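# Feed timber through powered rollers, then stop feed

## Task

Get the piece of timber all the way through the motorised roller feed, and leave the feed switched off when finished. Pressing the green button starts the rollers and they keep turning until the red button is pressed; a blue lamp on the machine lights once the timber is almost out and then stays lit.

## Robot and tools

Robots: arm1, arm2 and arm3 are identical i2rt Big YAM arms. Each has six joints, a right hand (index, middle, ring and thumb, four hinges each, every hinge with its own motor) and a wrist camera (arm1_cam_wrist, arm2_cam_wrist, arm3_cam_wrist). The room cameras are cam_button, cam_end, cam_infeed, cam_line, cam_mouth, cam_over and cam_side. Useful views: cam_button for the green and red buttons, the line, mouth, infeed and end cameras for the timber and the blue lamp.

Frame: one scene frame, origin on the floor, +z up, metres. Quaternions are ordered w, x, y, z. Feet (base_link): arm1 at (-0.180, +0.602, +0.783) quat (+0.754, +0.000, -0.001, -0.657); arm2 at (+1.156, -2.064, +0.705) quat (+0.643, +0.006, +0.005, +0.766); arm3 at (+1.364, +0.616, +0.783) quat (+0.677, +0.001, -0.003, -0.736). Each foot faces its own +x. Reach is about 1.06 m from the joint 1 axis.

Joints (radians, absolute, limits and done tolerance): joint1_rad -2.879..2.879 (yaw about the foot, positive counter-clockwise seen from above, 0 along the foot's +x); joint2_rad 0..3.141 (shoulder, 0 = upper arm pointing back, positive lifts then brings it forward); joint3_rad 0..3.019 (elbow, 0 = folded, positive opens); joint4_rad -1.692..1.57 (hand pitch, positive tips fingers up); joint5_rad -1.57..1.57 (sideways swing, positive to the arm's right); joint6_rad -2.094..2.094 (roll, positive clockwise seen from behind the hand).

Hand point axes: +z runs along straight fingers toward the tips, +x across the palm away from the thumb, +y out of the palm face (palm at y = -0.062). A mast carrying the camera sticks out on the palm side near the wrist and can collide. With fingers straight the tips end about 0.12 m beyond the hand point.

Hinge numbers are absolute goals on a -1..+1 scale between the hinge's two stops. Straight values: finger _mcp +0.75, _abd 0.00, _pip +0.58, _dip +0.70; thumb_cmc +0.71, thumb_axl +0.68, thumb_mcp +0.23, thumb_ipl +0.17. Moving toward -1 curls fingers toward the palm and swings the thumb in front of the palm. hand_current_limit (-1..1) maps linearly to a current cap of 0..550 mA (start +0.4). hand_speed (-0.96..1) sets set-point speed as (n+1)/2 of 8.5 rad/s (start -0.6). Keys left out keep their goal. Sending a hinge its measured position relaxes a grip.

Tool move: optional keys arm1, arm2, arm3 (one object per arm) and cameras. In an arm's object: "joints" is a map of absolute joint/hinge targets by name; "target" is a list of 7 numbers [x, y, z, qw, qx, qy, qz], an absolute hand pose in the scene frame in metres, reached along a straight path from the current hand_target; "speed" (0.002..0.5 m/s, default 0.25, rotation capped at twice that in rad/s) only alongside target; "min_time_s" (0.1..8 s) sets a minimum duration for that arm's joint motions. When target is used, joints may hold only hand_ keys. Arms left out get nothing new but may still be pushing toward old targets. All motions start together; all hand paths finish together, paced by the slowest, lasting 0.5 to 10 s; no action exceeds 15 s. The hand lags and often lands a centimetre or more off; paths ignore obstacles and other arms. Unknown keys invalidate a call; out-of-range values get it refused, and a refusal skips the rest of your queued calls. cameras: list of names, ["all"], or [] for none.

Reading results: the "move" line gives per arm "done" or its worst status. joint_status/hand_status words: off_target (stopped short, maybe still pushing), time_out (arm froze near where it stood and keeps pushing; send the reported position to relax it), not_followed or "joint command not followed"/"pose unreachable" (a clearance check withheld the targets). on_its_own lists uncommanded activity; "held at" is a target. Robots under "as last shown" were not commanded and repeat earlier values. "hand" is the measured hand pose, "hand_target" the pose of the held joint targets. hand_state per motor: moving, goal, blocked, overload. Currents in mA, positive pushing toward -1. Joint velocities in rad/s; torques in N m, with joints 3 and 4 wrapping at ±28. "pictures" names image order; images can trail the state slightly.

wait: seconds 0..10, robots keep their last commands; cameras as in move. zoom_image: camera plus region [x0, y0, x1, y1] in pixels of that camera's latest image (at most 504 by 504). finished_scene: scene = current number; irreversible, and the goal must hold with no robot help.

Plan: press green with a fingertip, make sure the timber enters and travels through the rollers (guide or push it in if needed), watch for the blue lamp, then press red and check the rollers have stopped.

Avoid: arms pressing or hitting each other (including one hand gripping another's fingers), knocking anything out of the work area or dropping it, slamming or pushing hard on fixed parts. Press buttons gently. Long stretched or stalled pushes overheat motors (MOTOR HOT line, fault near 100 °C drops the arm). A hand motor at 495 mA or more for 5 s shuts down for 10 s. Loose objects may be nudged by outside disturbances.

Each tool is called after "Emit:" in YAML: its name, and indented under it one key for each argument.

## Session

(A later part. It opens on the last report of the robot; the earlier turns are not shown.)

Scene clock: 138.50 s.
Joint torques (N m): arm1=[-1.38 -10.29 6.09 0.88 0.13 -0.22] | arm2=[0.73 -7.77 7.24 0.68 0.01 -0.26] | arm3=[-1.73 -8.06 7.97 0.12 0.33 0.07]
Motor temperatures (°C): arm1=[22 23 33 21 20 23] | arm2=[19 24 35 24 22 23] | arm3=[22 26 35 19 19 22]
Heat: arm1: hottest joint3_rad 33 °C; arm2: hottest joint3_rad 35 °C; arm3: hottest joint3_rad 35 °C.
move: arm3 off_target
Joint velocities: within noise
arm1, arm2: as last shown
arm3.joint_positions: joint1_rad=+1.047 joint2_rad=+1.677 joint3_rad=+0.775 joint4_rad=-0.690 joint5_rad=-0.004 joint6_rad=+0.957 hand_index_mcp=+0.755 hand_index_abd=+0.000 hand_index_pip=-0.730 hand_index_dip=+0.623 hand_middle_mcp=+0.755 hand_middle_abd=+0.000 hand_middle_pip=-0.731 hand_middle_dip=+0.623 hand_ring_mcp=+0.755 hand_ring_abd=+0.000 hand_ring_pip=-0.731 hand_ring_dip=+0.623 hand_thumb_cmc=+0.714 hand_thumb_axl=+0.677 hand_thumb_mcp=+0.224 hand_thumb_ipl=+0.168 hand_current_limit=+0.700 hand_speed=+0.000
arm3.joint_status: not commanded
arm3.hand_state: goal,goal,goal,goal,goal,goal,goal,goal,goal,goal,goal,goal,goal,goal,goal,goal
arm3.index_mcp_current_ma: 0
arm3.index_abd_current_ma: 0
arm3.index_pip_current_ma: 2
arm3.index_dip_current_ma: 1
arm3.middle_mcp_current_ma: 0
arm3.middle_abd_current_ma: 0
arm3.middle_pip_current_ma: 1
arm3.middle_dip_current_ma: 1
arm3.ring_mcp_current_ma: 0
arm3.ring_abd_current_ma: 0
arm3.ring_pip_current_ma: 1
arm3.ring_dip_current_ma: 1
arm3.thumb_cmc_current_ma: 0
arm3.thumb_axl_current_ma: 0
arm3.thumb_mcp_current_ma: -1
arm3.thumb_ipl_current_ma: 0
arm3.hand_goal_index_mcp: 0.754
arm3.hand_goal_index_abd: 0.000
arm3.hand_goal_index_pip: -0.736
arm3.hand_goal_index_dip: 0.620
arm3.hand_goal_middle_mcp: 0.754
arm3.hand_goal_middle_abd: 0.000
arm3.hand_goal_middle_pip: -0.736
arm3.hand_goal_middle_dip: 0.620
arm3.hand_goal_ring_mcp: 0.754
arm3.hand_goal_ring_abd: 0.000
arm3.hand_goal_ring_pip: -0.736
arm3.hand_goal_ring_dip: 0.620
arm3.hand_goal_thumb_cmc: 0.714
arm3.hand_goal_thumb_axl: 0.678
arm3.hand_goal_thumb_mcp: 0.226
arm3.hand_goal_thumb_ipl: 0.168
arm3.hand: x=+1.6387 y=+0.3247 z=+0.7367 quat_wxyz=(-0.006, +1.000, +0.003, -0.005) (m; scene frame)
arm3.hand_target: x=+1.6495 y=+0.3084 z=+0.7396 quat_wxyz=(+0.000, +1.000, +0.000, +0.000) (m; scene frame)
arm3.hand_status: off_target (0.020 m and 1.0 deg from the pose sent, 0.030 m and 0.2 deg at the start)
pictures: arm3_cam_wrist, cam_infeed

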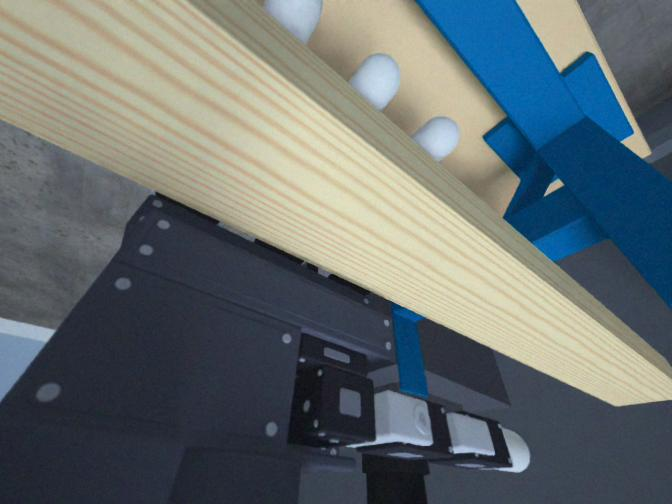

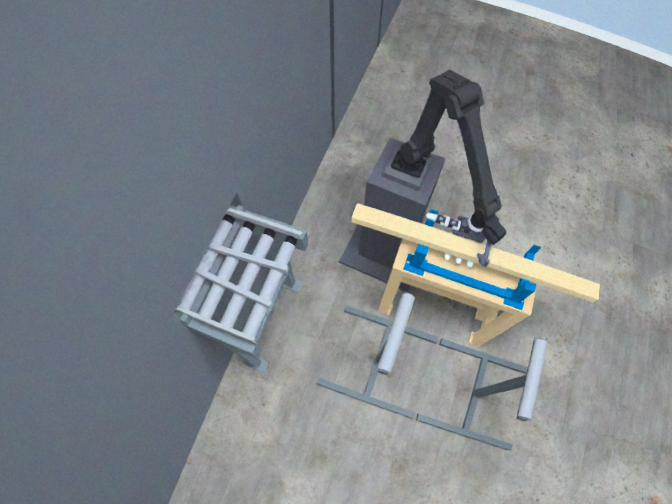

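Emit:
move:
  arm3: {"joints": {"hand_index_pip": -0.8, "hand_middle_pip": -0.8, "hand_ring_pip": -0.8, "hand_thumb_cmc": -0.571}}

Emit:
move:
  arm3: {"target": [1.65, 0.31, 0.768, 0, 1, 0, 0], "speed": 0.08, "joints": {"hand_thumb_mcp": -0.15, "hand_thumb_ipl": -0.15}}
  cameras: ["arm3_cam_wrist", "cam_infeed"]

Scene clock: 153.23 s.
Joint torques (N m): arm1=[-1.44 -10.29 6.09 0.88 0.13 -0.22] | arm2=[0.21 -7.77 7.17 0.87 0 -0.25] | arm3=[-1.73 -8.23 8.05 0.27 0.33 0.08]
Motor temperatures (°C): arm1=[22 23 32 21 20 23] | arm2=[19 24 35 24 22 23] | arm3=[22 26 35 19 19 22]
Heat: arm1: hottest joint3_rad 32 °C; arm2: hottest joint3_rad 35 °C; arm3: hottest joint3_rad 35 °C.
move: arm3 done
Joint velocities: within noise
arm1, arm2: as last shown
arm3.joint_positions: joint1_rad=+1.047 joint2_rad=+1.677 joint3_rad=+0.775 joint4_rad=-0.691 joint5_rad=-0.004 joint6_rad=+0.957 hand_index_mcp=+0.755 hand_index_abd=+0.000 hand_index_pip=-0.792 hand_index_dip=+0.623 hand_middle_mcp=+0.755 hand_middle_abd=+0.000 hand_middle_pip=-0.793 hand_middle_dip=+0.623 hand_ring_mcp=+0.755 hand_ring_abd=+0.000 hand_ring_pip=-0.793 hand_ring_dip=+0.623 hand_thumb_cmc=-0.568 hand_thumb_axl=+0.677 hand_thumb_mcp=+0.224 hand_thumb_ipl=+0.168 hand_current_limit=+0.700 hand_speed=+0.000
arm3.joint_status: all done
arm3.hand_state: goal,goal,goal,goal,goal,goal,goal,goal,goal,goal,goal,goal,goal,goal,goal,goal
arm3.index_mcp_current_ma: 0
arm3.index_abd_current_ma: 0
arm3.index_pip_current_ma: 3
arm3.index_dip_current_ma: 1
arm3.middle_mcp_current_ma: 0
arm3.middle_abd_current_ma: 0
arm3.middle_pip_current_ma: 2
arm3.middle_dip_current_ma: 1
arm3.ring_mcp_current_ma: 0
arm3.ring_abd_current_ma: 0
arm3.ring_pip_current_ma: 2
arm3.ring_dip_current_ma: 1
arm3.thumb_cmc_current_ma: 0
arm3.thumb_axl_current_ma: 0
arm3.thumb_mcp_current_ma: -1
arm3.thumb_ipl_current_ma: 0
arm3.hand_goal_index_mcp: 0.754
arm3.hand_goal_index_abd: 0.000
arm3.hand_goal_index_pip: -0.800
arm3.hand_goal_index_dip: 0.620
arm3.hand_goal_middle_mcp: 0.754
arm3.hand_goal_middle_abd: 0.000
arm3.hand_goal_middle_pip: -0.800
arm3.hand_goal_middle_dip: 0.620
arm3.hand_goal_ring_mcp: 0.754
arm3.hand_goal_ring_abd: 0.000
arm3.hand_goal_ring_pip: -0.800
arm3.hand_goal_ring_dip: 0.620
arm3.hand_goal_thumb_cmc: -0.570
arm3.hand_goal_thumb_axl: 0.678
arm3.hand_goal_thumb_mcp: 0.226
arm3.hand_goal_thumb_ipl: 0.168
arm3.hand: x=+1.6385 y=+0.3248 z=+0.7366 quat_wxyz=(-0.006, +1.000, +0.003, -0.005) (m; scene frame)
arm3.hand_target: x=+1.6494 y=+0.3085 z=+0.7396 quat_wxyz=(+0.000, +1.000, +0.000, +0.000) (m; scene frame)
arm3.hand_status: not commanded
pictures: none

Scene clock: 154.27 s.
Joint torques (N m): arm1=[-1.38 -10.29 6.09 0.88 0.13 -0.22] | arm2=[1.03 -7.59 7.19 0.73 0.01 -0.27] | arm3=[-1.03 -10.93 8.17 -0.17 0.24 0.13]
Motor temperatures (°C): arm1=[22 23 32 21 20 23] | arm2=[19 24 35 24 22 23] | arm3=[22 26 35 19 19 22]
Heat: arm1: hottest joint3_rad 32 °C; arm2: hottest joint3_rad 35 °C; arm3: hottest joint3_rad 35 °C.
move: arm3 off_target
Joint velocities: within noise
arm1, arm2: as last shown
arm3.joint_positions: joint1_rad=+1.043 joint2_rad=+1.648 joint3_rad=+0.794 joint4_rad=-0.766 joint5_rad=-0.002 joint6_rad=+0.955 hand_index_mcp=+0.768 hand_index_abd=+0.000 hand_index_pip=-0.780 hand_index_dip=+0.629 hand_middle_mcp=+0.760 hand_middle_abd=+0.000 hand_middle_pip=-0.790 hand_middle_dip=+0.624 hand_ring_mcp=+0.755 hand_ring_abd=+0.000 hand_ring_pip=-0.793 hand_ring_dip=+0.623 hand_thumb_cmc=-0.568 hand_thumb_axl=+0.677 hand_thumb_mcp=-0.151 hand_thumb_ipl=-0.149 hand_current_limit=+0.700 hand_speed=+0.000
arm3.joint_status: all done
arm3.hand_state: goal,goal,goal,goal,goal,goal,goal,goal,goal,goal,goal,goal,goal,goal,goal,goal
arm3.index_mcp_current_ma: 9
arm3.index_abd_current_ma: 0
arm3.index_pip_current_ma: 14
arm3.index_dip_current_ma: 4
arm3.middle_mcp_current_ma: 2
arm3.middle_abd_current_ma: 0
arm3.middle_pip_current_ma: 4
arm3.middle_dip_current_ma: 1
arm3.ring_mcp_current_ma: 0
arm3.ring_abd_current_ma: 0
arm3.ring_pip_current_ma: 2
arm3.ring_dip_current_ma: 1
arm3.thumb_cmc_current_ma: 0
arm3.thumb_axl_current_ma: 0
arm3.thumb_mcp_current_ma: 0
arm3.thumb_ipl_current_ma: 0
arm3.hand_goal_index_mcp: 0.754
arm3.hand_goal_index_abd: 0.000
arm3.hand_goal_index_pip: -0.800
arm3.hand_goal_index_dip: 0.620
arm3.hand_goal_middle_mcp: 0.754
arm3.hand_goal_middle_abd: 0.000
arm3.hand_goal_middle_pip: -0.800
arm3.hand_goal_middle_dip: 0.620
arm3.hand_goal_ring_mcp: 0.754
arm3.hand_goal_ring_abd: 0.000
arm3.hand_goal_ring_pip: -0.800
arm3.hand_goal_ring_dip: 0.620
arm3.hand_goal_thumb_cmc: -0.570
arm3.hand_goal_thumb_axl: 0.678
arm3.hand_goal_thumb_mcp: -0.150
arm3.hand_goal_thumb_ipl: -0.150
arm3.hand: x=+1.6348 y=+0.3255 z=+0.7511 quat_wxyz=(-0.013, +1.000, +0.003, -0.017) (m; scene frame)
arm3.hand_target: x=+1.6494 y=+0.3105 z=+0.7683 quat_wxyz=(+0.000, +1.000, +0.000, +0.000) (m; scene frame)
arm3.hand_status: off_target (0.028 m and 2.5 deg from the pose sent, 0.037 m and 1.0 deg at the start)
pictures: arm3_cam_wrist, cam_infeed

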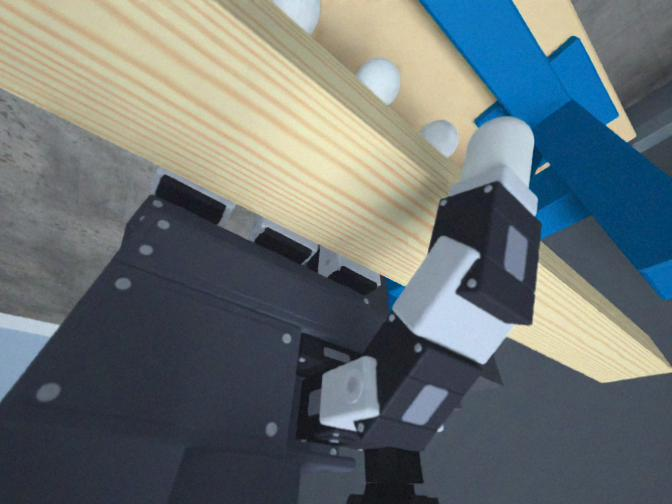

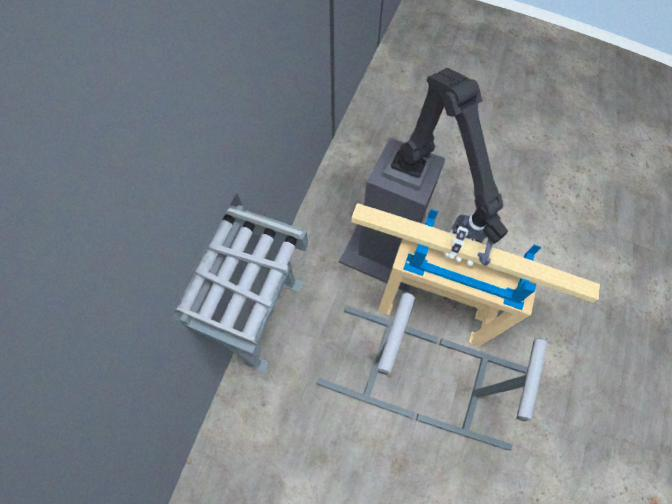

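Emit:
move:
  arm3: {"joints": {"hand_thumb_mcp": -0.25, "hand_thumb_ipl": -0.25}}

Emit:
move:
  arm3: {"joints": {"hand_thumb_mcp": -0.32, "hand_thumb_ipl": -0.32}}
  cameras: ["arm3_cam_wrist", "cam_infeed"]

Scene clock: 159.77 s.
Joint torques (N m): arm1=[-1.44 -10.29 6.11 0.88 0.13 -0.22] | arm2=[0.56 -7.24 7.05 0.59 -0.05 -0.27] | arm3=[-0.97 -11.11 8.21 -0.17 0.24 0.13]
Motor temperatures (°C): arm1=[22 23 32 21 20 23] | arm2=[19 24 35 24 22 23] | arm3=[22 26 35 19 19 22]
Heat: arm1: hottest joint3_rad 32 °C; arm2: hottest joint3_rad 35 °C; arm3: hottest joint3_rad 35 °C.
move: arm3 off_target
Joint velocities: within noise
arm1, arm2: as last shown
arm3.joint_positions: joint1_rad=+1.043 joint2_rad=+1.648 joint3_rad=+0.794 joint4_rad=-0.766 joint5_rad=-0.002 joint6_rad=+0.954 hand_index_mcp=+0.770 hand_index_abd=+0.000 hand_index_pip=-0.780 hand_index_dip=+0.629 hand_middle_mcp=+0.760 hand_middle_abd=+0.000 hand_middle_pip=-0.790 hand_middle_dip=+0.624 hand_ring_mcp=+0.755 hand_ring_abd=+0.000 hand_ring_pip=-0.793 hand_ring_dip=+0.623 hand_thumb_cmc=-0.568 hand_thumb_axl=+0.678 hand_thumb_mcp=-0.212 hand_thumb_ipl=-0.212 hand_current_limit=+0.700 hand_speed=+0.000
arm3.joint_status: hand_thumb_mcp off_target (ended at -0.212, target -0.250); hand_thumb_ipl off_target (ended at -0.212, target -0.250)
arm3.hand_state: goal,goal,goal,goal,goal,goal,goal,goal,goal,goal,goal,goal,goal,goal,blocked,blocked
arm3.index_mcp_current_ma: 10
arm3.index_abd_current_ma: 0
arm3.index_pip_current_ma: 14
arm3.index_dip_current_ma: 4
arm3.middle_mcp_current_ma: 2
arm3.middle_abd_current_ma: 0
arm3.middle_pip_current_ma: 5
arm3.middle_dip_current_ma: 1
arm3.ring_mcp_current_ma: 0
arm3.ring_abd_current_ma: 0
arm3.ring_pip_current_ma: 2
arm3.ring_dip_current_ma: 1
arm3.thumb_cmc_current_ma: 0
arm3.thumb_axl_current_ma: 0
arm3.thumb_mcp_current_ma: 64
arm3.thumb_ipl_current_ma: 67
arm3.hand_goal_index_mcp: 0.754
arm3.hand_goal_index_abd: 0.000
arm3.hand_goal_index_pip: -0.800
arm3.hand_goal_index_dip: 0.620
arm3.hand_goal_middle_mcp: 0.754
arm3.hand_goal_middle_abd: 0.000
arm3.hand_goal_middle_pip: -0.800
arm3.hand_goal_middle_dip: 0.620
arm3.hand_goal_ring_mcp: 0.754
arm3.hand_goal_ring_abd: 0.000
arm3.hand_goal_ring_pip: -0.800
arm3.hand_goal_ring_dip: 0.620
arm3.hand_goal_thumb_cmc: -0.570
arm3.hand_goal_thumb_axl: 0.678
arm3.hand_goal_thumb_mcp: -0.250
arm3.hand_goal_thumb_ipl: -0.250
arm3.hand: x=+1.6349 y=+0.3255 z=+0.7511 quat_wxyz=(-0.013, +1.000, +0.004, -0.017) (m; scene frame)
arm3.hand_target: x=+1.6495 y=+0.3105 z=+0.7683 quat_wxyz=(+0.000, +1.000, +0.000, +0.000) (m; scene frame)
arm3.hand_status: not commanded
pictures: none

Scene clock: 160.20 s.
Joint torques (N m): arm1=[-1.38 -10.29 6.09 0.88 0.13 -0.21] | arm2=[0.5 -7.24 7.12 0.83 -0.04 -0.25] | arm3=[-1.08 -10.87 8.14 -0.18 0.26 0.15]
Motor temperatures (°C): arm1=[22 23 32 21 20 23] | arm2=[19 24 35 24 22 23] | arm3=[22 26 35 19 19 22]
Heat: arm1: hottest joint3_rad 32 °C; arm2: hottest joint3_rad 35 °C; arm3: hottest joint3_rad 35 °C.
move: arm3 off_target
Joint velocities: within noise
arm1.joint_positions: joint1_rad=+0.015 joint2_rad=+1.567 joint3_rad=+0.900 joint4_rad=-0.893 joint5_rad=+0.000 joint6_rad=+0.152 hand_index_mcp=+0.755 hand_index_abd=+0.000 hand_index_pip=-0.729 hand_index_dip=+0.623 hand_middle_mcp=+0.755 hand_middle_abd=+0.000 hand_middle_pip=-0.730 hand_middle_dip=+0.623 hand_ring_mcp=+0.755 hand_ring_abd=+0.000 hand_ring_pip=-0.731 hand_ring_dip=+0.623 hand_thumb_cmc=+0.502 hand_thumb_axl=+0.677 hand_thumb_mcp=+0.223 hand_thumb_ipl=+0.168 hand_current_limit=+0.700 hand_speed=+0.000
arm1.joint_status: not commanded
arm1.hand_state: goal,goal,goal,goal,goal,goal,goal,goal,goal,goal,goal,goal,goal,goal,goal,goal
arm1.index_mcp_current_ma: 4
arm1.index_abd_current_ma: 1
arm1.index_pip_current_ma: 35
arm1.index_dip_current_ma: 14
arm1.middle_mcp_current_ma: 4
arm1.middle_abd_current_ma: 1
arm1.middle_pip_current_ma: 28
arm1.middle_dip_current_ma: 14
arm1.ring_mcp_current_ma: 4
arm1.ring_abd_current_ma: 1
arm1.ring_pip_current_ma: 27
arm1.ring_dip_current_ma: 14
arm1.thumb_cmc_current_ma: 9
arm1.thumb_axl_current_ma: -4
arm1.thumb_mcp_current_ma: -18
arm1.thumb_ipl_current_ma: -2
arm1.hand_goal_index_mcp: 0.754
arm1.hand_goal_index_abd: 0.000
arm1.hand_goal_index_pip: -0.736
arm1.hand_goal_index_dip: 0.620
arm1.hand_goal_middle_mcp: 0.754
arm1.hand_goal_middle_abd: 0.000
arm1.hand_goal_middle_pip: -0.736
arm1.hand_goal_middle_dip: 0.620
arm1.hand_goal_ring_mcp: 0.754
arm1.hand_goal_ring_abd: 0.000
arm1.hand_goal_ring_pip: -0.736
arm1.hand_goal_ring_dip: 0.620
arm1.hand_goal_thumb_cmc: 0.500
arm1.hand_goal_thumb_axl: 0.678
arm1.hand_goal_thumb_mcp: 0.226
arm1.hand_goal_thumb_ipl: 0.168
arm1.hand: x=-0.1452 y=+0.1303 z=+0.8106 quat_wxyz=(+0.006, +1.000, -0.001, +0.002) (m; scene frame)
arm1.hand_target: x=-0.1500 y=+0.1303 z=+0.8002 quat_wxyz=(+0.000, +1.000, +0.000, +0.000) (m; scene frame)
arm1.hand_status: not commanded
arm2.joint_positions: joint1_rad=+0.490 joint2_rad=+1.367 joint3_rad=+1.395 joint4_rad=-1.615 joint5_rad=+0.013 joint6_rad=+0.679 hand_index_mcp=+0.755 hand_index_abd=+0.001 hand_index_pip=+0.577 hand_index_dip=+0.696 hand_middle_mcp=-0.051 hand_middle_abd=+0.001 hand_middle_pip=-0.295 hand_middle_dip=-0.168 hand_ring_mcp=-0.053 hand_ring_abd=+0.001 hand_ring_pip=-0.296 hand_ring_dip=-0.168 hand_thumb_cmc=+0.715 hand_thumb_axl=+0.677 hand_thumb_mcp=+0.224 hand_thumb_ipl=+0.168 hand_current_limit=+0.400 hand_speed=-0.600
arm2.joint_status: not commanded
arm2.hand_state: goal,goal,goal,goal,goal,goal,goal,goal,goal,goal,goal,goal,goal,goal,goal,goal
arm2.index_mcp_current_ma: 1
arm2.index_abd_current_ma: 0
arm2.index_pip_current_ma: 0
arm2.index_dip_current_ma: 0
arm2.middle_mcp_current_ma: 32
arm2.middle_abd_current_ma: 0
arm2.middle_pip_current_ma: 5
arm2.middle_dip_current_ma: 2
arm2.ring_mcp_current_ma: 26
arm2.ring_abd_current_ma: 0
arm2.ring_pip_current_ma: 4
arm2.ring_dip_current_ma: 2
arm2.thumb_cmc_current_ma: 1
arm2.thumb_axl_current_ma: -1
arm2.thumb_mcp_current_ma: -2
arm2.thumb_ipl_current_ma: 0
arm2.hand_goal_index_mcp: 0.754
arm2.hand_goal_index_abd: 0.000
arm2.hand_goal_index_pip: 0.576
arm2.hand_goal_index_dip: 0.696
arm2.hand_goal_middle_mcp: -0.068
arm2.hand_goal_middle_abd: 0.000
arm2.hand_goal_middle_pip: -0.300
arm2.hand_goal_middle_dip: -0.170
arm2.hand_goal_ring_mcp: -0.068
arm2.hand_goal_ring_abd: 0.000
arm2.hand_goal_ring_pip: -0.300
arm2.hand_goal_ring_dip: -0.170
arm2.hand_goal_thumb_cmc: 0.714
arm2.hand_goal_thumb_axl: 0.678
arm2.hand_goal_thumb_mcp: 0.226
arm2.hand_goal_thumb_ipl: 0.168
arm2.hand: x=+0.9460 y=-1.6710 z=+0.9870 quat_wxyz=(+0.002, +0.007, +1.000, -0.002) (m; scene frame)
arm2.hand_target: x=+0.9401 y=-1.6680 z=+0.9850 quat_wxyz=(+0.000, +0.000, +1.000, +0.000) (m; scene frame)
arm2.hand_status: not commanded
arm3.joint_positions: joint1_rad=+1.043 joint2_rad=+1.648 joint3_rad=+0.794 joint4_rad=-0.766 joint5_rad=-0.003 joint6_rad=+0.953 hand_index_mcp=+0.770 hand_index_abd=+0.000 hand_index_pip=-0.780 hand_index_dip=+0.629 hand_middle_mcp=+0.760 hand_middle_abd=+0.000 hand_middle_pip=-0.790 hand_middle_dip=+0.624 hand_ring_mcp=+0.755 hand_ring_abd=+0.000 hand_ring_pip=-0.793 hand_ring_dip=+0.623 hand_thumb_cmc=-0.568 hand_thumb_axl=+0.678 hand_thumb_mcp=-0.213 hand_thumb_ipl=-0.226 hand_current_limit=+0.700 hand_speed=+0.000
arm3.joint_status: hand_thumb_mcp off_target (ended at -0.213, target -0.320); hand_thumb_ipl off_target (ended at -0.226, target -0.320)
arm3.hand_state: goal,goal,goal,goal,goal,goal,goal,goal,goal,goal,goal,goal,goal,goal,blocked,blocked
arm3.index_mcp_current_ma: 10
arm3.index_abd_current_ma: 0
arm3.index_pip_current_ma: 14
arm3.index_dip_current_ma: 4
arm3.middle_mcp_current_ma: 2
arm3.middle_abd_current_ma: 0
arm3.middle_pip_current_ma: 5
arm3.middle_dip_current_ma: 1
arm3.ring_mcp_current_ma: 0
arm3.ring_abd_current_ma: 0
arm3.ring_pip_current_ma: 2
arm3.ring_dip_current_ma: 1
arm3.thumb_cmc_current_ma: 0
arm3.thumb_axl_current_ma: 0
arm3.thumb_mcp_current_ma: 367
arm3.thumb_ipl_current_ma: 314
arm3.hand_goal_index_mcp: 0.754
arm3.hand_goal_index_abd: 0.000
arm3.hand_goal_index_pip: -0.800
arm3.hand_goal_index_dip: 0.620
arm3.hand_goal_middle_mcp: 0.754
arm3.hand_goal_middle_abd: 0.000
arm3.hand_goal_middle_pip: -0.800
arm3.hand_goal_middle_dip: 0.620
arm3.hand_goal_ring_mcp: 0.754
arm3.hand_goal_ring_abd: 0.000
arm3.hand_goal_ring_pip: -0.800
arm3.hand_goal_ring_dip: 0.620
arm3.hand_goal_thumb_cmc: -0.570
arm3.hand_goal_thumb_axl: 0.678
arm3.hand_goal_thumb_mcp: -0.320
arm3.hand_goal_thumb_ipl: -0.320
arm3.hand: x=+1.6350 y=+0.3255 z=+0.7511 quat_wxyz=(-0.013, +1.000, +0.004, -0.017) (m; scene frame)
arm3.hand_target: x=+1.6494 y=+0.3105 z=+0.7683 quat_wxyz=(+0.000, +1.000, +0.000, +0.000) (m; scene frame)
arm3.hand_status: not commanded
pictures: arm3_cam_wrist, cam_infeed

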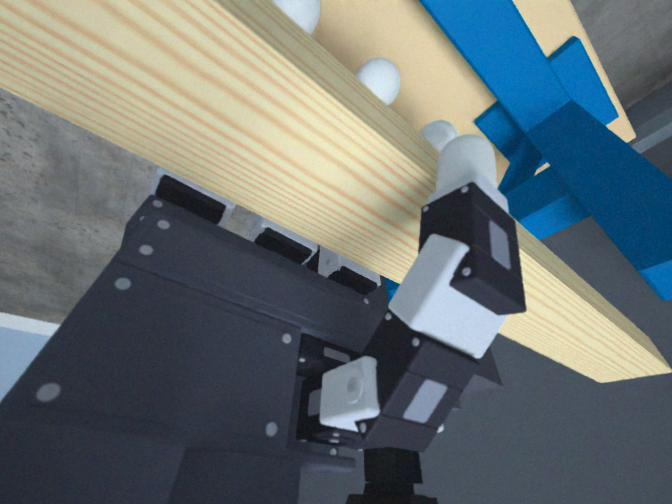

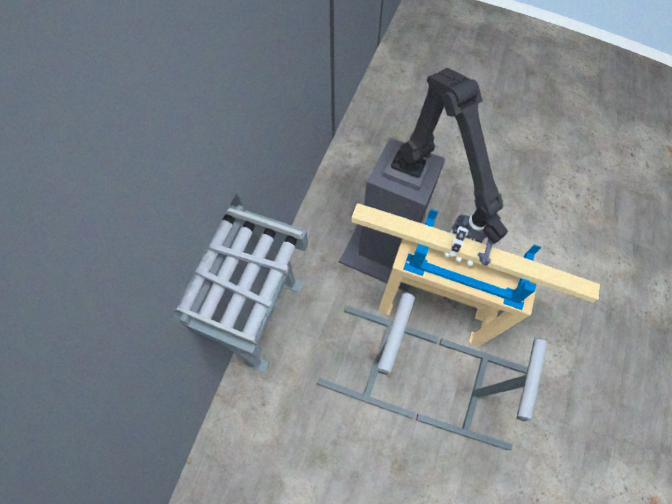

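Emit:
move:
  arm3: {"target": [1.648, 0.312, 0.84, 0, 1, 0, 0], "speed": 0.12}

Emit:
move:
  arm3: {"target": [1.61, 0.31, 0.98, 0, 1, 0, 0], "speed": 0.2}
  cameras: ["cam_infeed", "arm3_cam_wrist"]

Scene clock: 180.93 s.
Joint torques (N m): arm1=[-1.38 -10.29 6.09 0.88 0.13 -0.21] | arm2=[0.85 -7.06 7.2 0.75 0 -0.25] | arm3=[-0.73 -12.98 11.51 -0.34 0.29 0.18]
Motor temperatures (°C): arm1=[22 23 32 21 20 23] | arm2=[19 24 36 24 22 23] | arm3=[22 27 36 19 19 22]
Heat: arm1: hottest joint3_rad 32 °C; arm2: hottest joint3_rad 36 °C; arm3: hottest joint3_rad 36 °C.
move: arm3 off_target
Joint velocities: within noise
arm1, arm2: as last shown
arm3.joint_positions: joint1_rad=+1.043 joint2_rad=+1.534 joint3_rad=+0.819 joint4_rad=-0.984 joint5_rad=-0.003 joint6_rad=+0.953 hand_index_mcp=+0.777 hand_index_abd=+0.000 hand_index_pip=-0.778 hand_index_dip=+0.631 hand_middle_mcp=+0.774 hand_middle_abd=+0.000 hand_middle_pip=-0.773 hand_middle_dip=+0.634 hand_ring_mcp=+0.775 hand_ring_abd=+0.006 hand_ring_pip=-0.768 hand_ring_dip=+0.635 hand_thumb_cmc=-0.579 hand_thumb_axl=+0.670 hand_thumb_mcp=-0.213 hand_thumb_ipl=-0.228 hand_current_limit=+0.700 hand_speed=+0.000
arm3.joint_status: not commanded
arm3.hand_state: blocked,goal,blocked,goal,goal,goal,blocked,goal,blocked,goal,blocked,goal,goal,goal,blocked,blocked
arm3.index_mcp_current_ma: 20
arm3.index_abd_current_ma: 0
arm3.index_pip_current_ma: 16
arm3.index_dip_current_ma: 5
arm3.middle_mcp_current_ma: 15
arm3.middle_abd_current_ma: 0
arm3.middle_pip_current_ma: 23
arm3.middle_dip_current_ma: 8
arm3.ring_mcp_current_ma: 17
arm3.ring_abd_current_ma: 1
arm3.ring_pip_current_ma: 31
arm3.ring_dip_current_ma: 9
arm3.thumb_cmc_current_ma: -4
arm3.thumb_axl_current_ma: -4
arm3.thumb_mcp_current_ma: 367
arm3.thumb_ipl_current_ma: 305
arm3.hand_goal_index_mcp: 0.754
arm3.hand_goal_index_abd: 0.000
arm3.hand_goal_index_pip: -0.800
arm3.hand_goal_index_dip: 0.620
arm3.hand_goal_middle_mcp: 0.754
arm3.hand_goal_middle_abd: 0.000
arm3.hand_goal_middle_pip: -0.800
arm3.hand_goal_middle_dip: 0.620
arm3.hand_goal_ring_mcp: 0.754
arm3.hand_goal_ring_abd: 0.000
arm3.hand_goal_ring_pip: -0.800
arm3.hand_goal_ring_dip: 0.620
arm3.hand_goal_thumb_cmc: -0.570
arm3.hand_goal_thumb_axl: 0.678
arm3.hand_goal_thumb_mcp: -0.320
arm3.hand_goal_thumb_ipl: -0.320
arm3.hand: x=+1.6141 y=+0.3402 z=+0.7963 quat_wxyz=(-0.037, +0.998, +0.004, -0.049) (m; scene frame)
arm3.hand_target: x=+1.6452 y=+0.3139 z=+0.8408 quat_wxyz=(+0.000, +1.000, +0.000, +0.000) (m; scene frame)
arm3.hand_status: off_target (0.062 m and 7.0 deg from the pose sent, 0.091 m and 2.5 deg at the start)
pictures: none

Scene clock: 182.70 s.
Joint torques (N m): arm1=[-1.32 -10.29 6.11 0.88 0.13 -0.22] | arm2=[0.44 -7.47 7.21 0.76 0.01 -0.26] | arm3=[-0.91 -10.17 14.97 0.01 0.09 0.09]
Motor temperatures (°C): arm1=[22 23 32 21 20 23] | arm2=[19 24 36 24 22 23] | arm3=[22 27 36 19 19 22]
Heat: arm1: hottest joint3_rad 32 °C; arm2: hottest joint3_rad 36 °C; arm3: hottest joint3_rad 36 °C.
move: arm3 off_target
Joint velocities: within noise
arm1, arm2: as last shown
arm3.joint_positions: joint1_rad=+0.977 joint2_rad=+1.294 joint3_rad=+0.967 joint4_rad=-1.395 joint5_rad=+0.004 joint6_rad=+0.895 hand_index_mcp=+0.774 hand_index_abd=+0.000 hand_index_pip=-0.780 hand_index_dip=+0.630 hand_middle_mcp=+0.781 hand_middle_abd=+0.000 hand_middle_pip=-0.773 hand_middle_dip=+0.634 hand_ring_mcp=+0.789 hand_ring_abd=+0.015 hand_ring_pip=-0.763 hand_ring_dip=+0.635 hand_thumb_cmc=-0.583 hand_thumb_axl=+0.666 hand_thumb_mcp=-0.213 hand_thumb_ipl=-0.228 hand_current_limit=+0.700 hand_speed=+0.000
arm3.joint_status: not commanded
arm3.hand_state: goal,goal,blocked,goal,blocked,goal,blocked,goal,blocked,goal,blocked,goal,goal,goal,blocked,blocked
arm3.index_mcp_current_ma: 15
arm3.index_abd_current_ma: 0
arm3.index_pip_current_ma: 14
arm3.index_dip_current_ma: 4
arm3.middle_mcp_current_ma: 26
arm3.middle_abd_current_ma: 0
arm3.middle_pip_current_ma: 23
arm3.middle_dip_current_ma: 8
arm3.ring_mcp_current_ma: 41
arm3.ring_abd_current_ma: 7
arm3.ring_pip_current_ma: 40
arm3.ring_dip_current_ma: 9
arm3.thumb_cmc_current_ma: -7
arm3.thumb_axl_current_ma: -8
arm3.thumb_mcp_current_ma: 367
arm3.thumb_ipl_current_ma: 305
arm3.hand_goal_index_mcp: 0.754
arm3.hand_goal_index_abd: 0.000
arm3.hand_goal_index_pip: -0.800
arm3.hand_goal_index_dip: 0.620
arm3.hand_goal_middle_mcp: 0.754
arm3.hand_goal_middle_abd: 0.000
arm3.hand_goal_middle_pip: -0.800
arm3.hand_goal_middle_dip: 0.620
arm3.hand_goal_ring_mcp: 0.754
arm3.hand_goal_ring_abd: 0.000
arm3.hand_goal_ring_pip: -0.800
arm3.hand_goal_ring_dip: 0.620
arm3.hand_goal_thumb_cmc: -0.570
arm3.hand_goal_thumb_axl: 0.678
arm3.hand_goal_thumb_mcp: -0.320
arm3.hand_goal_thumb_ipl: -0.320
arm3.hand: x=+1.5796 y=+0.3375 z=+0.9259 quat_wxyz=(-0.044, +0.997, +0.000, -0.057) (m; scene frame)
arm3.hand_target: x=+1.6055 y=+0.3135 z=+0.9804 quat_wxyz=(+0.001, +1.000, +0.000, -0.001) (m; scene frame)
arm3.hand_status: off_target (0.068 m and 8.3 deg from the pose sent, 0.186 m and 7.0 deg at the start; pose on its path clipped on 16 of 53 steps)
pictures: arm3_cam_wrist, cam_infeed

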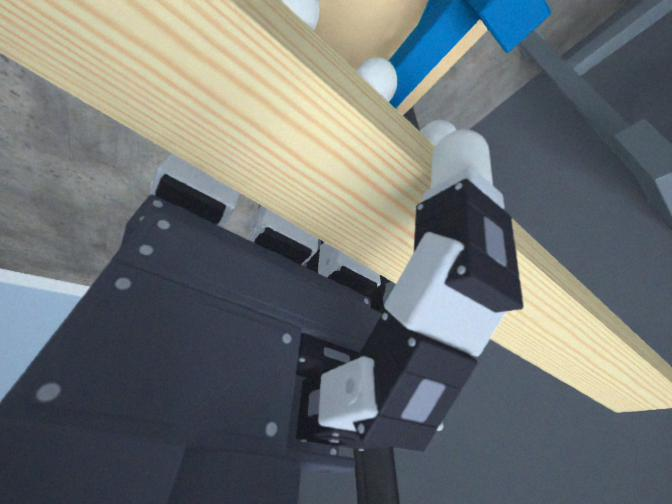

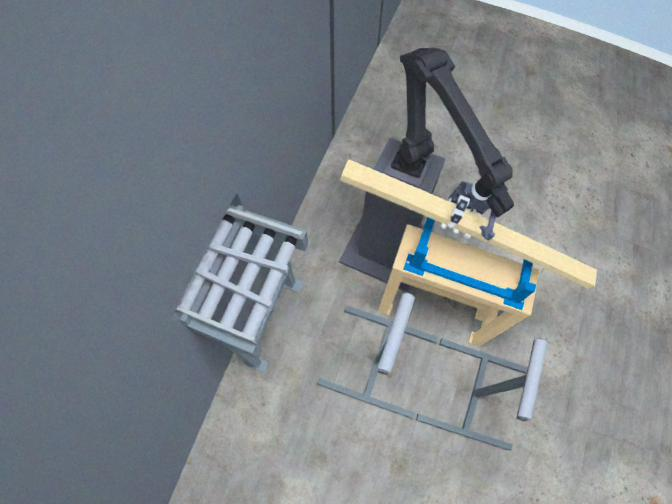

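Emit:
move:
  arm3: {"target": [1.42, 0.14, 1.01, 0, 1, 0, 0], "speed": 0.22}
  cameras: ["cam_infeed"]

Emit:
move:
  arm3: {"joints": {"joint1_rad": -0.145, "joint2_rad": 1.9, "joint3_rad": 1.6, "joint4_rad": -1.04, "joint5_rad": 0, "joint6_rad": -0.255}, "min_time_s": 2.2}
  cameras: ["cam_infeed", "cam_line", "cam_mouth"]

Scene clock: 199.43 s.
Joint torques (N m): arm1=[-1.38 -10.29 6.09 0.88 0.13 -0.22] | arm2=[1.2 -6.83 7.1 0.75 -0.03 -0.25] | arm3=[-0.15 -10.99 15.64 -0.02 -0.4 0.08]
Motor temperatures (°C): arm1=[22 23 32 21 20 23] | arm2=[19 24 36 24 22 23] | arm3=[22 27 42 19 19 22]
Heat: arm1: hottest joint3_rad 32 °C; arm2: hottest joint3_rad 36 °C; arm3: hottest joint3_rad 42 °C.
move: arm3 off_target
Joint velocities: within noise
arm1, arm2: as last shown
arm3.joint_positions: joint1_rad=+0.286 joint2_rad=+1.397 joint3_rad=+1.153 joint4_rad=-1.460 joint5_rad=+0.018 joint6_rad=+0.216 hand_index_mcp=+0.774 hand_index_abd=+0.000 hand_index_pip=-0.780 hand_index_dip=+0.630 hand_middle_mcp=+0.781 hand_middle_abd=+0.000 hand_middle_pip=-0.773 hand_middle_dip=+0.634 hand_ring_mcp=+0.791 hand_ring_abd=+0.015 hand_ring_pip=-0.762 hand_ring_dip=+0.634 hand_thumb_cmc=-0.584 hand_thumb_axl=+0.666 hand_thumb_mcp=-0.213 hand_thumb_ipl=-0.228 hand_current_limit=+0.700 hand_speed=+0.000
arm3.joint_status: not commanded
arm3.hand_state: goal,goal,blocked,goal,blocked,goal,blocked,goal,blocked,goal,blocked,goal,goal,goal,blocked,blocked
arm3.index_mcp_current_ma: 15
arm3.index_abd_current_ma: 0
arm3.index_pip_current_ma: 14
arm3.index_dip_current_ma: 4
arm3.middle_mcp_current_ma: 26
arm3.middle_abd_current_ma: 0
arm3.middle_pip_current_ma: 23
arm3.middle_dip_current_ma: 8
arm3.ring_mcp_current_ma: 44
arm3.ring_abd_current_ma: 7
arm3.ring_pip_current_ma: 41
arm3.ring_dip_current_ma: 8
arm3.thumb_cmc_current_ma: -8
arm3.thumb_axl_current_ma: -8
arm3.thumb_mcp_current_ma: 367
arm3.thumb_ipl_current_ma: 305
arm3.hand_goal_index_mcp: 0.754
arm3.hand_goal_index_abd: 0.000
arm3.hand_goal_index_pip: -0.800
arm3.hand_goal_index_dip: 0.620
arm3.hand_goal_middle_mcp: 0.754
arm3.hand_goal_middle_abd: 0.000
arm3.hand_goal_middle_pip: -0.800
arm3.hand_goal_middle_dip: 0.620
arm3.hand_goal_ring_mcp: 0.754
arm3.hand_goal_ring_abd: 0.000
arm3.hand_goal_ring_pip: -0.800
arm3.hand_goal_ring_dip: 0.620
arm3.hand_goal_thumb_cmc: -0.570
arm3.hand_goal_thumb_axl: 0.678
arm3.hand_goal_thumb_mcp: -0.320
arm3.hand_goal_thumb_ipl: -0.320
arm3.hand: x=+1.4085 y=+0.1778 z=+0.9523 quat_wxyz=(-0.062, +0.998, -0.005, -0.020) (m; scene frame)
arm3.hand_target: x=+1.4187 y=+0.1458 z=+1.0107 quat_wxyz=(+0.001, +1.000, +0.000, +0.000) (m; scene frame)
arm3.hand_status: off_target (0.070 m and 7.5 deg from the pose sent, 0.268 m and 8.3 deg at the start)
pictures: cam_infeed

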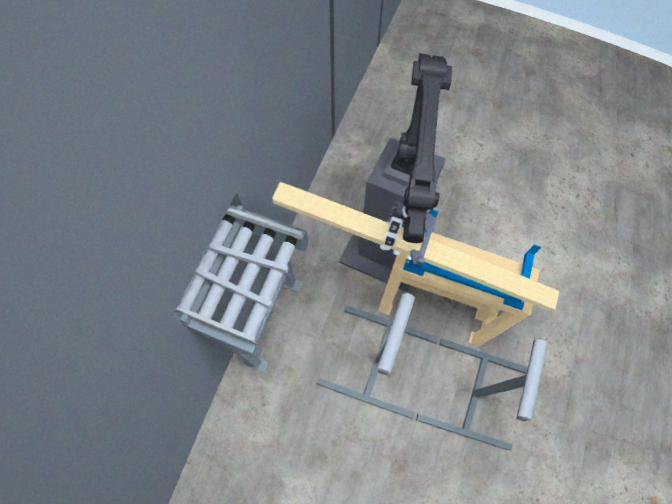

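Scene clock: 204.03 s.
Joint torques (N m): arm1=[-1.38 -10.23 6.09 0.88 0.13 -0.21] | arm2=[0.73 -7.65 7.3 0.75 -0.01 -0.22] | arm3=[-0.73 -20.48 15.05 1.44 -0.56 0.09]
Motor temperatures (°C): arm1=[22 23 31 21 20 23] | arm2=[19 24 36 24 22 23] | arm3=[22 28 45 19 19 22]
Heat: arm1: hottest joint3_rad 31 °C; arm2: hottest joint3_rad 36 °C; arm3: hottest joint3_rad 45 °C.
move: arm3 time_out
Joint velocities: within noise
arm1, arm2: as last shown
arm3.joint_positions: joint1_rad=-0.139 joint2_rad=+1.942 joint3_rad=+1.491 joint4_rad=-1.064 joint5_rad=+0.016 joint6_rad=-0.248 hand_index_mcp=+0.772 hand_index_abd=+0.000 hand_index_pip=-0.781 hand_index_dip=+0.630 hand_middle_mcp=+0.784 hand_middle_abd=+0.000 hand_middle_pip=-0.773 hand_middle_dip=+0.634 hand_ring_mcp=+0.795 hand_ring_abd=+0.017 hand_ring_pip=-0.759 hand_ring_dip=+0.634 hand_thumb_cmc=-0.587 hand_thumb_axl=+0.663 hand_thumb_mcp=-0.213 hand_thumb_ipl=-0.228 hand_current_limit=+0.700 hand_speed=+0.000
arm3.joint_status: joint3_rad time_out (moved +0.338 of +0.447); the others done
arm3.hand_state: goal,goal,goal,goal,blocked,goal,blocked,goal,blocked,goal,blocked,goal,goal,goal,blocked,blocked
arm3.index_mcp_current_ma: 13
arm3.index_abd_current_ma: 0
arm3.index_pip_current_ma: 14
arm3.index_dip_current_ma: 4
arm3.middle_mcp_current_ma: 32
arm3.middle_abd_current_ma: 0
arm3.middle_pip_current_ma: 23
arm3.middle_dip_current_ma: 8
arm3.ring_mcp_current_ma: 52
arm3.ring_abd_current_ma: 8
arm3.ring_pip_current_ma: 48
arm3.ring_dip_current_ma: 8
arm3.thumb_cmc_current_ma: -11
arm3.thumb_axl_current_ma: -13
arm3.thumb_mcp_current_ma: 367
arm3.thumb_ipl_current_ma: 305
arm3.hand_goal_index_mcp: 0.754
arm3.hand_goal_index_abd: 0.000
arm3.hand_goal_index_pip: -0.800
arm3.hand_goal_index_dip: 0.620
arm3.hand_goal_middle_mcp: 0.754
arm3.hand_goal_middle_abd: 0.000
arm3.hand_goal_middle_pip: -0.800
arm3.hand_goal_middle_dip: 0.620
arm3.hand_goal_ring_mcp: 0.754
arm3.hand_goal_ring_abd: 0.000
arm3.hand_goal_ring_pip: -0.800
arm3.hand_goal_ring_dip: 0.620
arm3.hand_goal_thumb_cmc: -0.570
arm3.hand_goal_thumb_axl: 0.678
arm3.hand_goal_thumb_mcp: -0.320
arm3.hand_goal_thumb_ipl: -0.320
arm3.on_its_own: joint3_rad reads +1.491 and still pushes toward +1.600 since a time_out
arm3.hand: x=+1.2126 y=-0.0347 z=+0.8341 quat_wxyz=(+0.027, +0.999, +0.013, -0.012) (m; scene frame)
arm3.hand_target: x=+1.2007 y=-0.0808 z=+0.9174 quat_wxyz=(+0.113, +0.993, +0.013, -0.025) (m; scene frame)
arm3.hand_status: not commanded
pictures: cam_infeed, cam_line, cam_mouth

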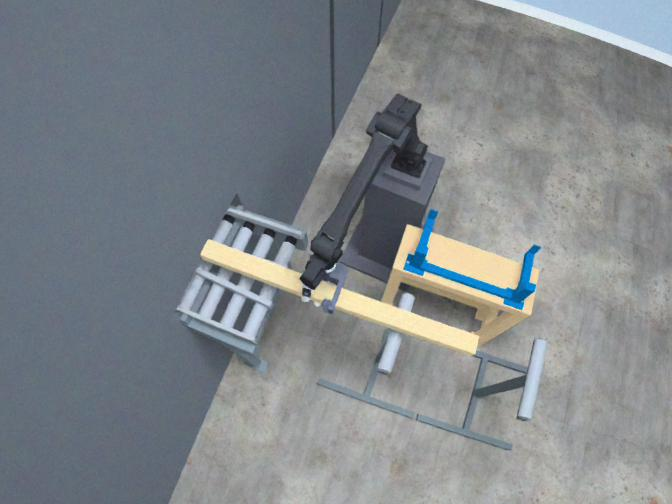

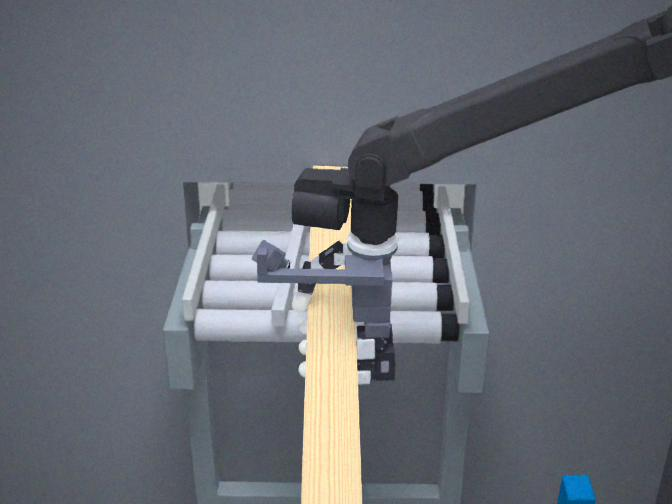

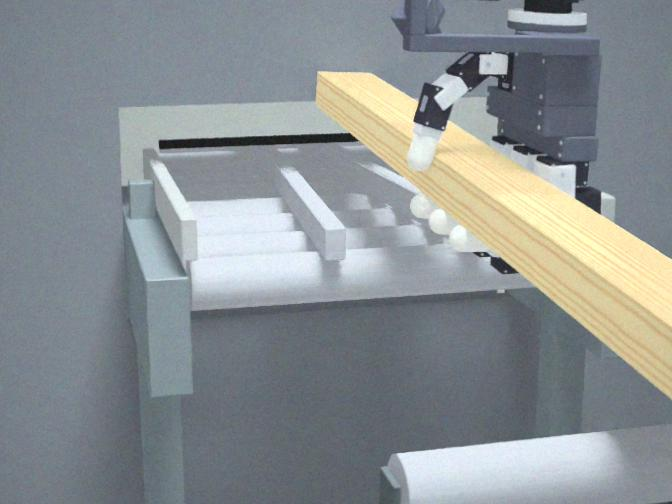

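Emit:
move:
  arm3: {"joints": {"joint1_rad": -0.142, "joint2_rad": 2.0, "joint3_rad": 1.57, "joint4_rad": -0.98, "joint5_rad": 0, "joint6_rad": -0.255}, "min_time_s": 1.2}
  cameras: ["cam_line", "cam_mouth"]

Scene clock: 230.37 s.
Joint torques (N m): arm1=[-1.38 -10.29 6.09 0.88 0.13 -0.22] | arm2=[1.08 -7.3 7.09 0.66 -0.04 -0.28] | arm3=[-0.44 -21.36 12.53 1.28 -0.56 0.1]
Motor temperatures (°C): arm1=[22 23 31 21 20 23] | arm2=[19 24 36 24 22 23] | arm3=[22 34 59 19 20 22]
Heat: arm1: hottest joint3_rad 31 °C; arm2: hottest joint3_rad 36 °C; arm3: hottest joint3_rad 59 °C.
move: arm3 done
Joint velocities: within noise
arm1, arm2: as last shown
arm3.joint_positions: joint1_rad=-0.139 joint2_rad=+2.038 joint3_rad=+1.491 joint4_rad=-1.000 joint5_rad=+0.016 joint6_rad=-0.248 hand_index_mcp=+0.772 hand_index_abd=+0.000 hand_index_pip=-0.781 hand_index_dip=+0.630 hand_middle_mcp=+0.784 hand_middle_abd=+0.000 hand_middle_pip=-0.773 hand_middle_dip=+0.634 hand_ring_mcp=+0.795 hand_ring_abd=+0.017 hand_ring_pip=-0.759 hand_ring_dip=+0.634 hand_thumb_cmc=-0.587 hand_thumb_axl=+0.663 hand_thumb_mcp=-0.213 hand_thumb_ipl=-0.228 hand_current_limit=+0.700 hand_speed=+0.000
arm3.joint_status: all done
arm3.hand_state: goal,goal,goal,goal,blocked,goal,blocked,goal,blocked,goal,blocked,goal,goal,goal,blocked,blocked
arm3.index_mcp_current_ma: 13
arm3.index_abd_current_ma: 0
arm3.index_pip_current_ma: 14
arm3.index_dip_current_ma: 4
arm3.middle_mcp_current_ma: 32
arm3.middle_abd_current_ma: 0
arm3.middle_pip_current_ma: 23
arm3.middle_dip_current_ma: 8
arm3.ring_mcp_current_ma: 52
arm3.ring_abd_current_ma: 8
arm3.ring_pip_current_ma: 48
arm3.ring_dip_current_ma: 8
arm3.thumb_cmc_current_ma: -11
arm3.thumb_axl_current_ma: -13
arm3.thumb_mcp_current_ma: 367
arm3.thumb_ipl_current_ma: 305
arm3.hand_goal_index_mcp: 0.754
arm3.hand_goal_index_abd: 0.000
arm3.hand_goal_index_pip: -0.800
arm3.hand_goal_index_dip: 0.620
arm3.hand_goal_middle_mcp: 0.754
arm3.hand_goal_middle_abd: 0.000
arm3.hand_goal_middle_pip: -0.800
arm3.hand_goal_middle_dip: 0.620
arm3.hand_goal_ring_mcp: 0.754
arm3.hand_goal_ring_abd: 0.000
arm3.hand_goal_ring_pip: -0.800
arm3.hand_goal_ring_dip: 0.620
arm3.hand_goal_thumb_cmc: -0.570
arm3.hand_goal_thumb_axl: 0.678
arm3.hand_goal_thumb_mcp: -0.320
arm3.hand_goal_thumb_ipl: -0.320
arm3.hand: x=+1.2118 y=-0.0399 z=+0.7781 quat_wxyz=(+0.011, +1.000, +0.013, -0.008) (m; scene frame)
arm3.hand_target: x=+1.2036 y=-0.0809 z=+0.8415 quat_wxyz=(+0.080, +0.997, +0.015, -0.016) (m; scene frame)
arm3.hand_status: not commanded
pictures: cam_line, cam_mouth

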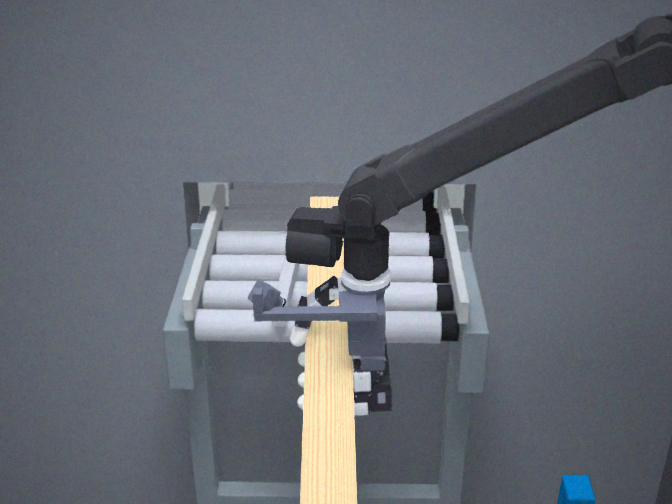

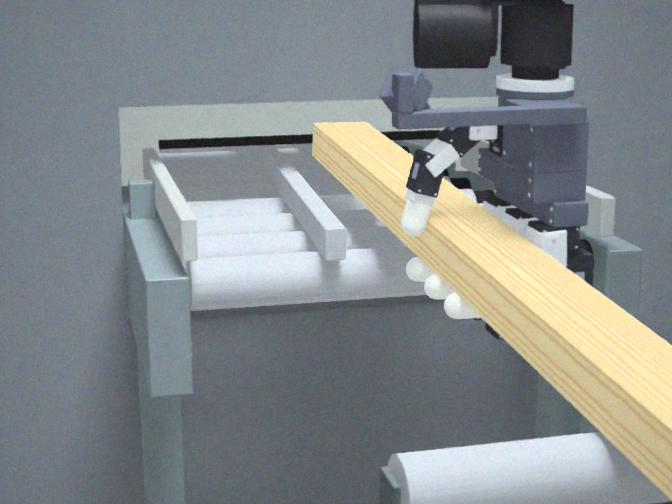

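Emit:
move:
  arm3: {"joints": {"joint1_rad": -0.142, "joint2_rad": 2.055, "joint3_rad": 1.555, "joint4_rad": -0.95, "joint5_rad": 0, "joint6_rad": -0.25}, "min_time_s": 0.8}
  cameras: ["cam_line", "cam_mouth", "cam_infeed"]

Scene clock: 238.40 s.
Joint torques (N m): arm1=[-1.38 -10.29 6.09 0.88 0.13 -0.22] | arm2=[0.79 -8.18 7.23 0.76 -0.03 -0.25] | arm3=[-0.38 -19.72 11.26 1.48 0.01 0.12]
Motor temperatures (°C): arm1=[22 23 31 21 20 23] | arm2=[19 24 36 24 22 23] | arm3=[22 33 60 19 20 22]
Heat: arm1: hottest joint3_rad 31 °C; arm2: hottest joint3_rad 36 °C; arm3: hottest joint3_rad 60 °C.
move: arm3 done
Joint velocities: within noise
arm1, arm2: as last shown
arm3.joint_positions: joint1_rad=-0.139 joint2_rad=+2.075 joint3_rad=+1.491 joint4_rad=-0.976 joint5_rad=-0.001 joint6_rad=-0.249 hand_index_mcp=+0.775 hand_index_abd=+0.000 hand_index_pip=-0.780 hand_index_dip=+0.630 hand_middle_mcp=+0.780 hand_middle_abd=+0.000 hand_middle_pip=-0.774 hand_middle_dip=+0.634 hand_ring_mcp=+0.786 hand_ring_abd=+0.003 hand_ring_pip=-0.770 hand_ring_dip=+0.634 hand_thumb_cmc=-0.583 hand_thumb_axl=+0.664 hand_thumb_mcp=-0.213 hand_thumb_ipl=-0.228 hand_current_limit=+0.700 hand_speed=+0.000
arm3.joint_status: all done
arm3.hand_state: blocked,goal,goal,goal,blocked,goal,blocked,goal,blocked,goal,blocked,goal,goal,goal,blocked,blocked
arm3.index_mcp_current_ma: 18
arm3.index_abd_current_ma: 0
arm3.index_pip_current_ma: 14
arm3.index_dip_current_ma: 4
arm3.middle_mcp_current_ma: 24
arm3.middle_abd_current_ma: 0
arm3.middle_pip_current_ma: 23
arm3.middle_dip_current_ma: 8
arm3.ring_mcp_current_ma: 35
arm3.ring_abd_current_ma: 0
arm3.ring_pip_current_ma: 28
arm3.ring_dip_current_ma: 8
arm3.thumb_cmc_current_ma: -7
arm3.thumb_axl_current_ma: -11
arm3.thumb_mcp_current_ma: 367
arm3.thumb_ipl_current_ma: 305
arm3.hand_goal_index_mcp: 0.754
arm3.hand_goal_index_abd: 0.000
arm3.hand_goal_index_pip: -0.800
arm3.hand_goal_index_dip: 0.620
arm3.hand_goal_middle_mcp: 0.754
arm3.hand_goal_middle_abd: 0.000
arm3.hand_goal_middle_pip: -0.800
arm3.hand_goal_middle_dip: 0.620
arm3.hand_goal_ring_mcp: 0.754
arm3.hand_goal_ring_abd: 0.000
arm3.hand_goal_ring_pip: -0.800
arm3.hand_goal_ring_dip: 0.620
arm3.hand_goal_thumb_cmc: -0.570
arm3.hand_goal_thumb_axl: 0.678
arm3.hand_goal_thumb_mcp: -0.320
arm3.hand_goal_thumb_ipl: -0.320
arm3.hand: x=+1.2147 y=-0.0413 z=+0.7566 quat_wxyz=(+0.008, +1.000, +0.014, +0.002) (m; scene frame)
arm3.hand_target: x=+1.2042 y=-0.0768 z=+0.8001 quat_wxyz=(+0.061, +0.998, +0.013, -0.012) (m; scene frame)
arm3.hand_status: not commanded
pictures: cam_infeed, cam_line, cam_mouth

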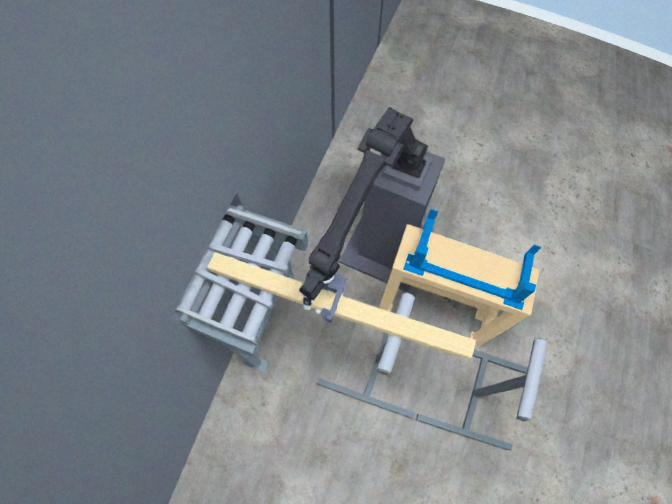

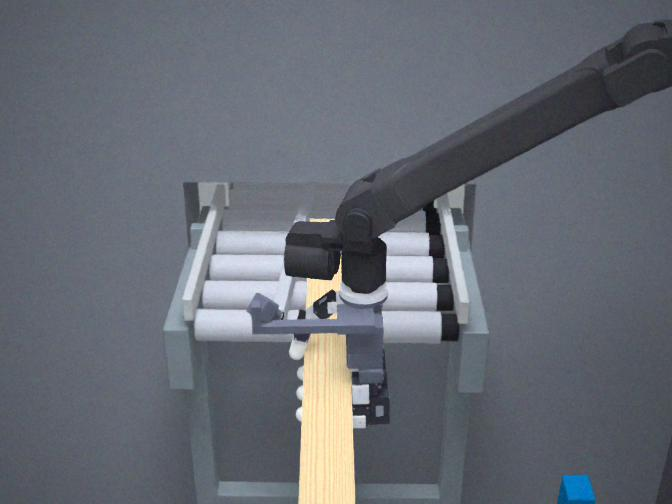

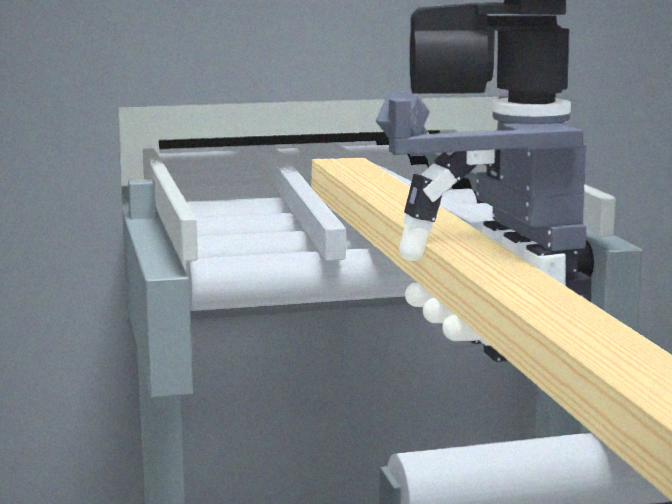

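Emit:
move:
  arm3: {"joints": {"joint1_rad": -0.14, "joint2_rad": 2.09, "joint3_rad": 1.545, "joint4_rad": -0.94, "joint5_rad": 0, "joint6_rad": -0.245}, "min_time_s": 0.8}
  cameras: ["cam_line", "cam_mouth"]

Scene clock: 244.93 s.
Joint torques (N m): arm1=[-1.38 -10.29 6.11 0.88 0.13 -0.21] | arm2=[0.26 -7.41 7.15 0.61 -0.03 -0.26] | arm3=[-0.32 -18.14 10.43 1.51 0.02 0.19]
Motor temperatures (°C): arm1=[22 23 31 21 20 23] | arm2=[19 24 36 24 22 23] | arm3=[22 33 59 19 19 22]
Heat: arm1: hottest joint3_rad 31 °C; arm2: hottest joint3_rad 36 °C; arm3: hottest joint3_rad 59 °C.
move: arm3 done
Joint velocities: within noise
arm1, arm2: as last shown
arm3.joint_positions: joint1_rad=-0.139 joint2_rad=+2.088 joint3_rad=+1.491 joint4_rad=-0.967 joint5_rad=-0.001 joint6_rad=-0.249 hand_index_mcp=+0.777 hand_index_abd=+0.000 hand_index_pip=-0.780 hand_index_dip=+0.630 hand_middle_mcp=+0.776 hand_middle_abd=+0.000 hand_middle_pip=-0.776 hand_middle_dip=+0.632 hand_ring_mcp=+0.778 hand_ring_abd=+0.003 hand_ring_pip=-0.777 hand_ring_dip=+0.631 hand_thumb_cmc=-0.582 hand_thumb_axl=+0.666 hand_thumb_mcp=-0.213 hand_thumb_ipl=-0.228 hand_current_limit=+0.700 hand_speed=+0.000
arm3.joint_status: all done
arm3.hand_state: blocked,goal,blocked,goal,blocked,goal,blocked,goal,blocked,goal,blocked,goal,goal,goal,blocked,blocked
arm3.index_mcp_current_ma: 21
arm3.index_abd_current_ma: 0
arm3.index_pip_current_ma: 14
arm3.index_dip_current_ma: 4
arm3.middle_mcp_current_ma: 18
arm3.middle_abd_current_ma: 0
arm3.middle_pip_current_ma: 19
arm3.middle_dip_current_ma: 6
arm3.ring_mcp_current_ma: 21
arm3.ring_abd_current_ma: 0
arm3.ring_pip_current_ma: 18
arm3.ring_dip_current_ma: 6
arm3.thumb_cmc_current_ma: -6
arm3.thumb_axl_current_ma: -9
arm3.thumb_mcp_current_ma: 367
arm3.thumb_ipl_current_ma: 305
arm3.hand_goal_index_mcp: 0.754
arm3.hand_goal_index_abd: 0.000
arm3.hand_goal_index_pip: -0.800
arm3.hand_goal_index_dip: 0.620
arm3.hand_goal_middle_mcp: 0.754
arm3.hand_goal_middle_abd: 0.000
arm3.hand_goal_middle_pip: -0.800
arm3.hand_goal_middle_dip: 0.620
arm3.hand_goal_ring_mcp: 0.754
arm3.hand_goal_ring_abd: 0.000
arm3.hand_goal_ring_pip: -0.800
arm3.hand_goal_ring_dip: 0.620
arm3.hand_goal_thumb_cmc: -0.570
arm3.hand_goal_thumb_axl: 0.678
arm3.hand_goal_thumb_mcp: -0.320
arm3.hand_goal_thumb_ipl: -0.320
arm3.hand: x=+1.2148 y=-0.0412 z=+0.7484 quat_wxyz=(+0.005, +1.000, +0.014, +0.003) (m; scene frame)
arm3.hand_target: x=+1.2068 y=-0.0708 z=+0.7727 quat_wxyz=(+0.044, +0.999, +0.011, -0.007) (m; scene frame)
arm3.hand_status: not commanded
pictures: cam_line, cam_mouth

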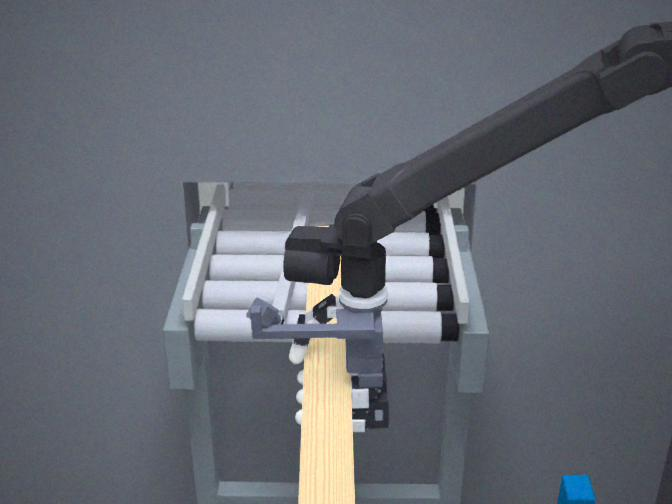

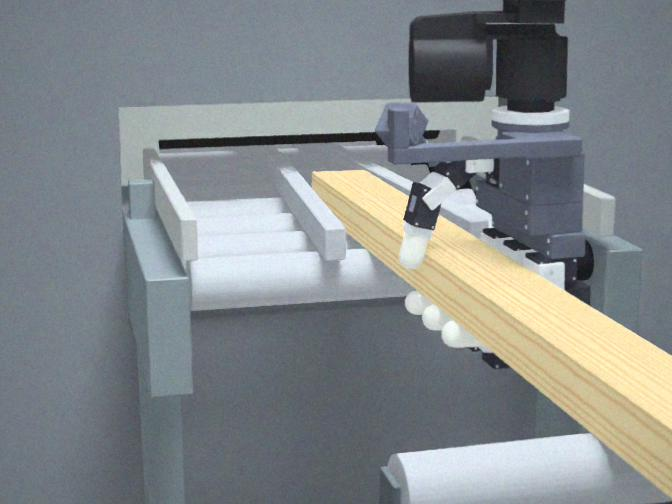

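Emit:
zoom_image:
  camera: "cam_line"
  region: [250, 170, 450, 370]

Scaled by 2.520 from the camera's 672x504 image, which has a finer 960x720 frame.

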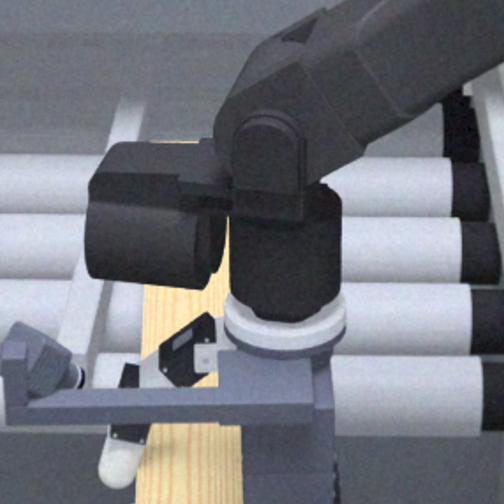

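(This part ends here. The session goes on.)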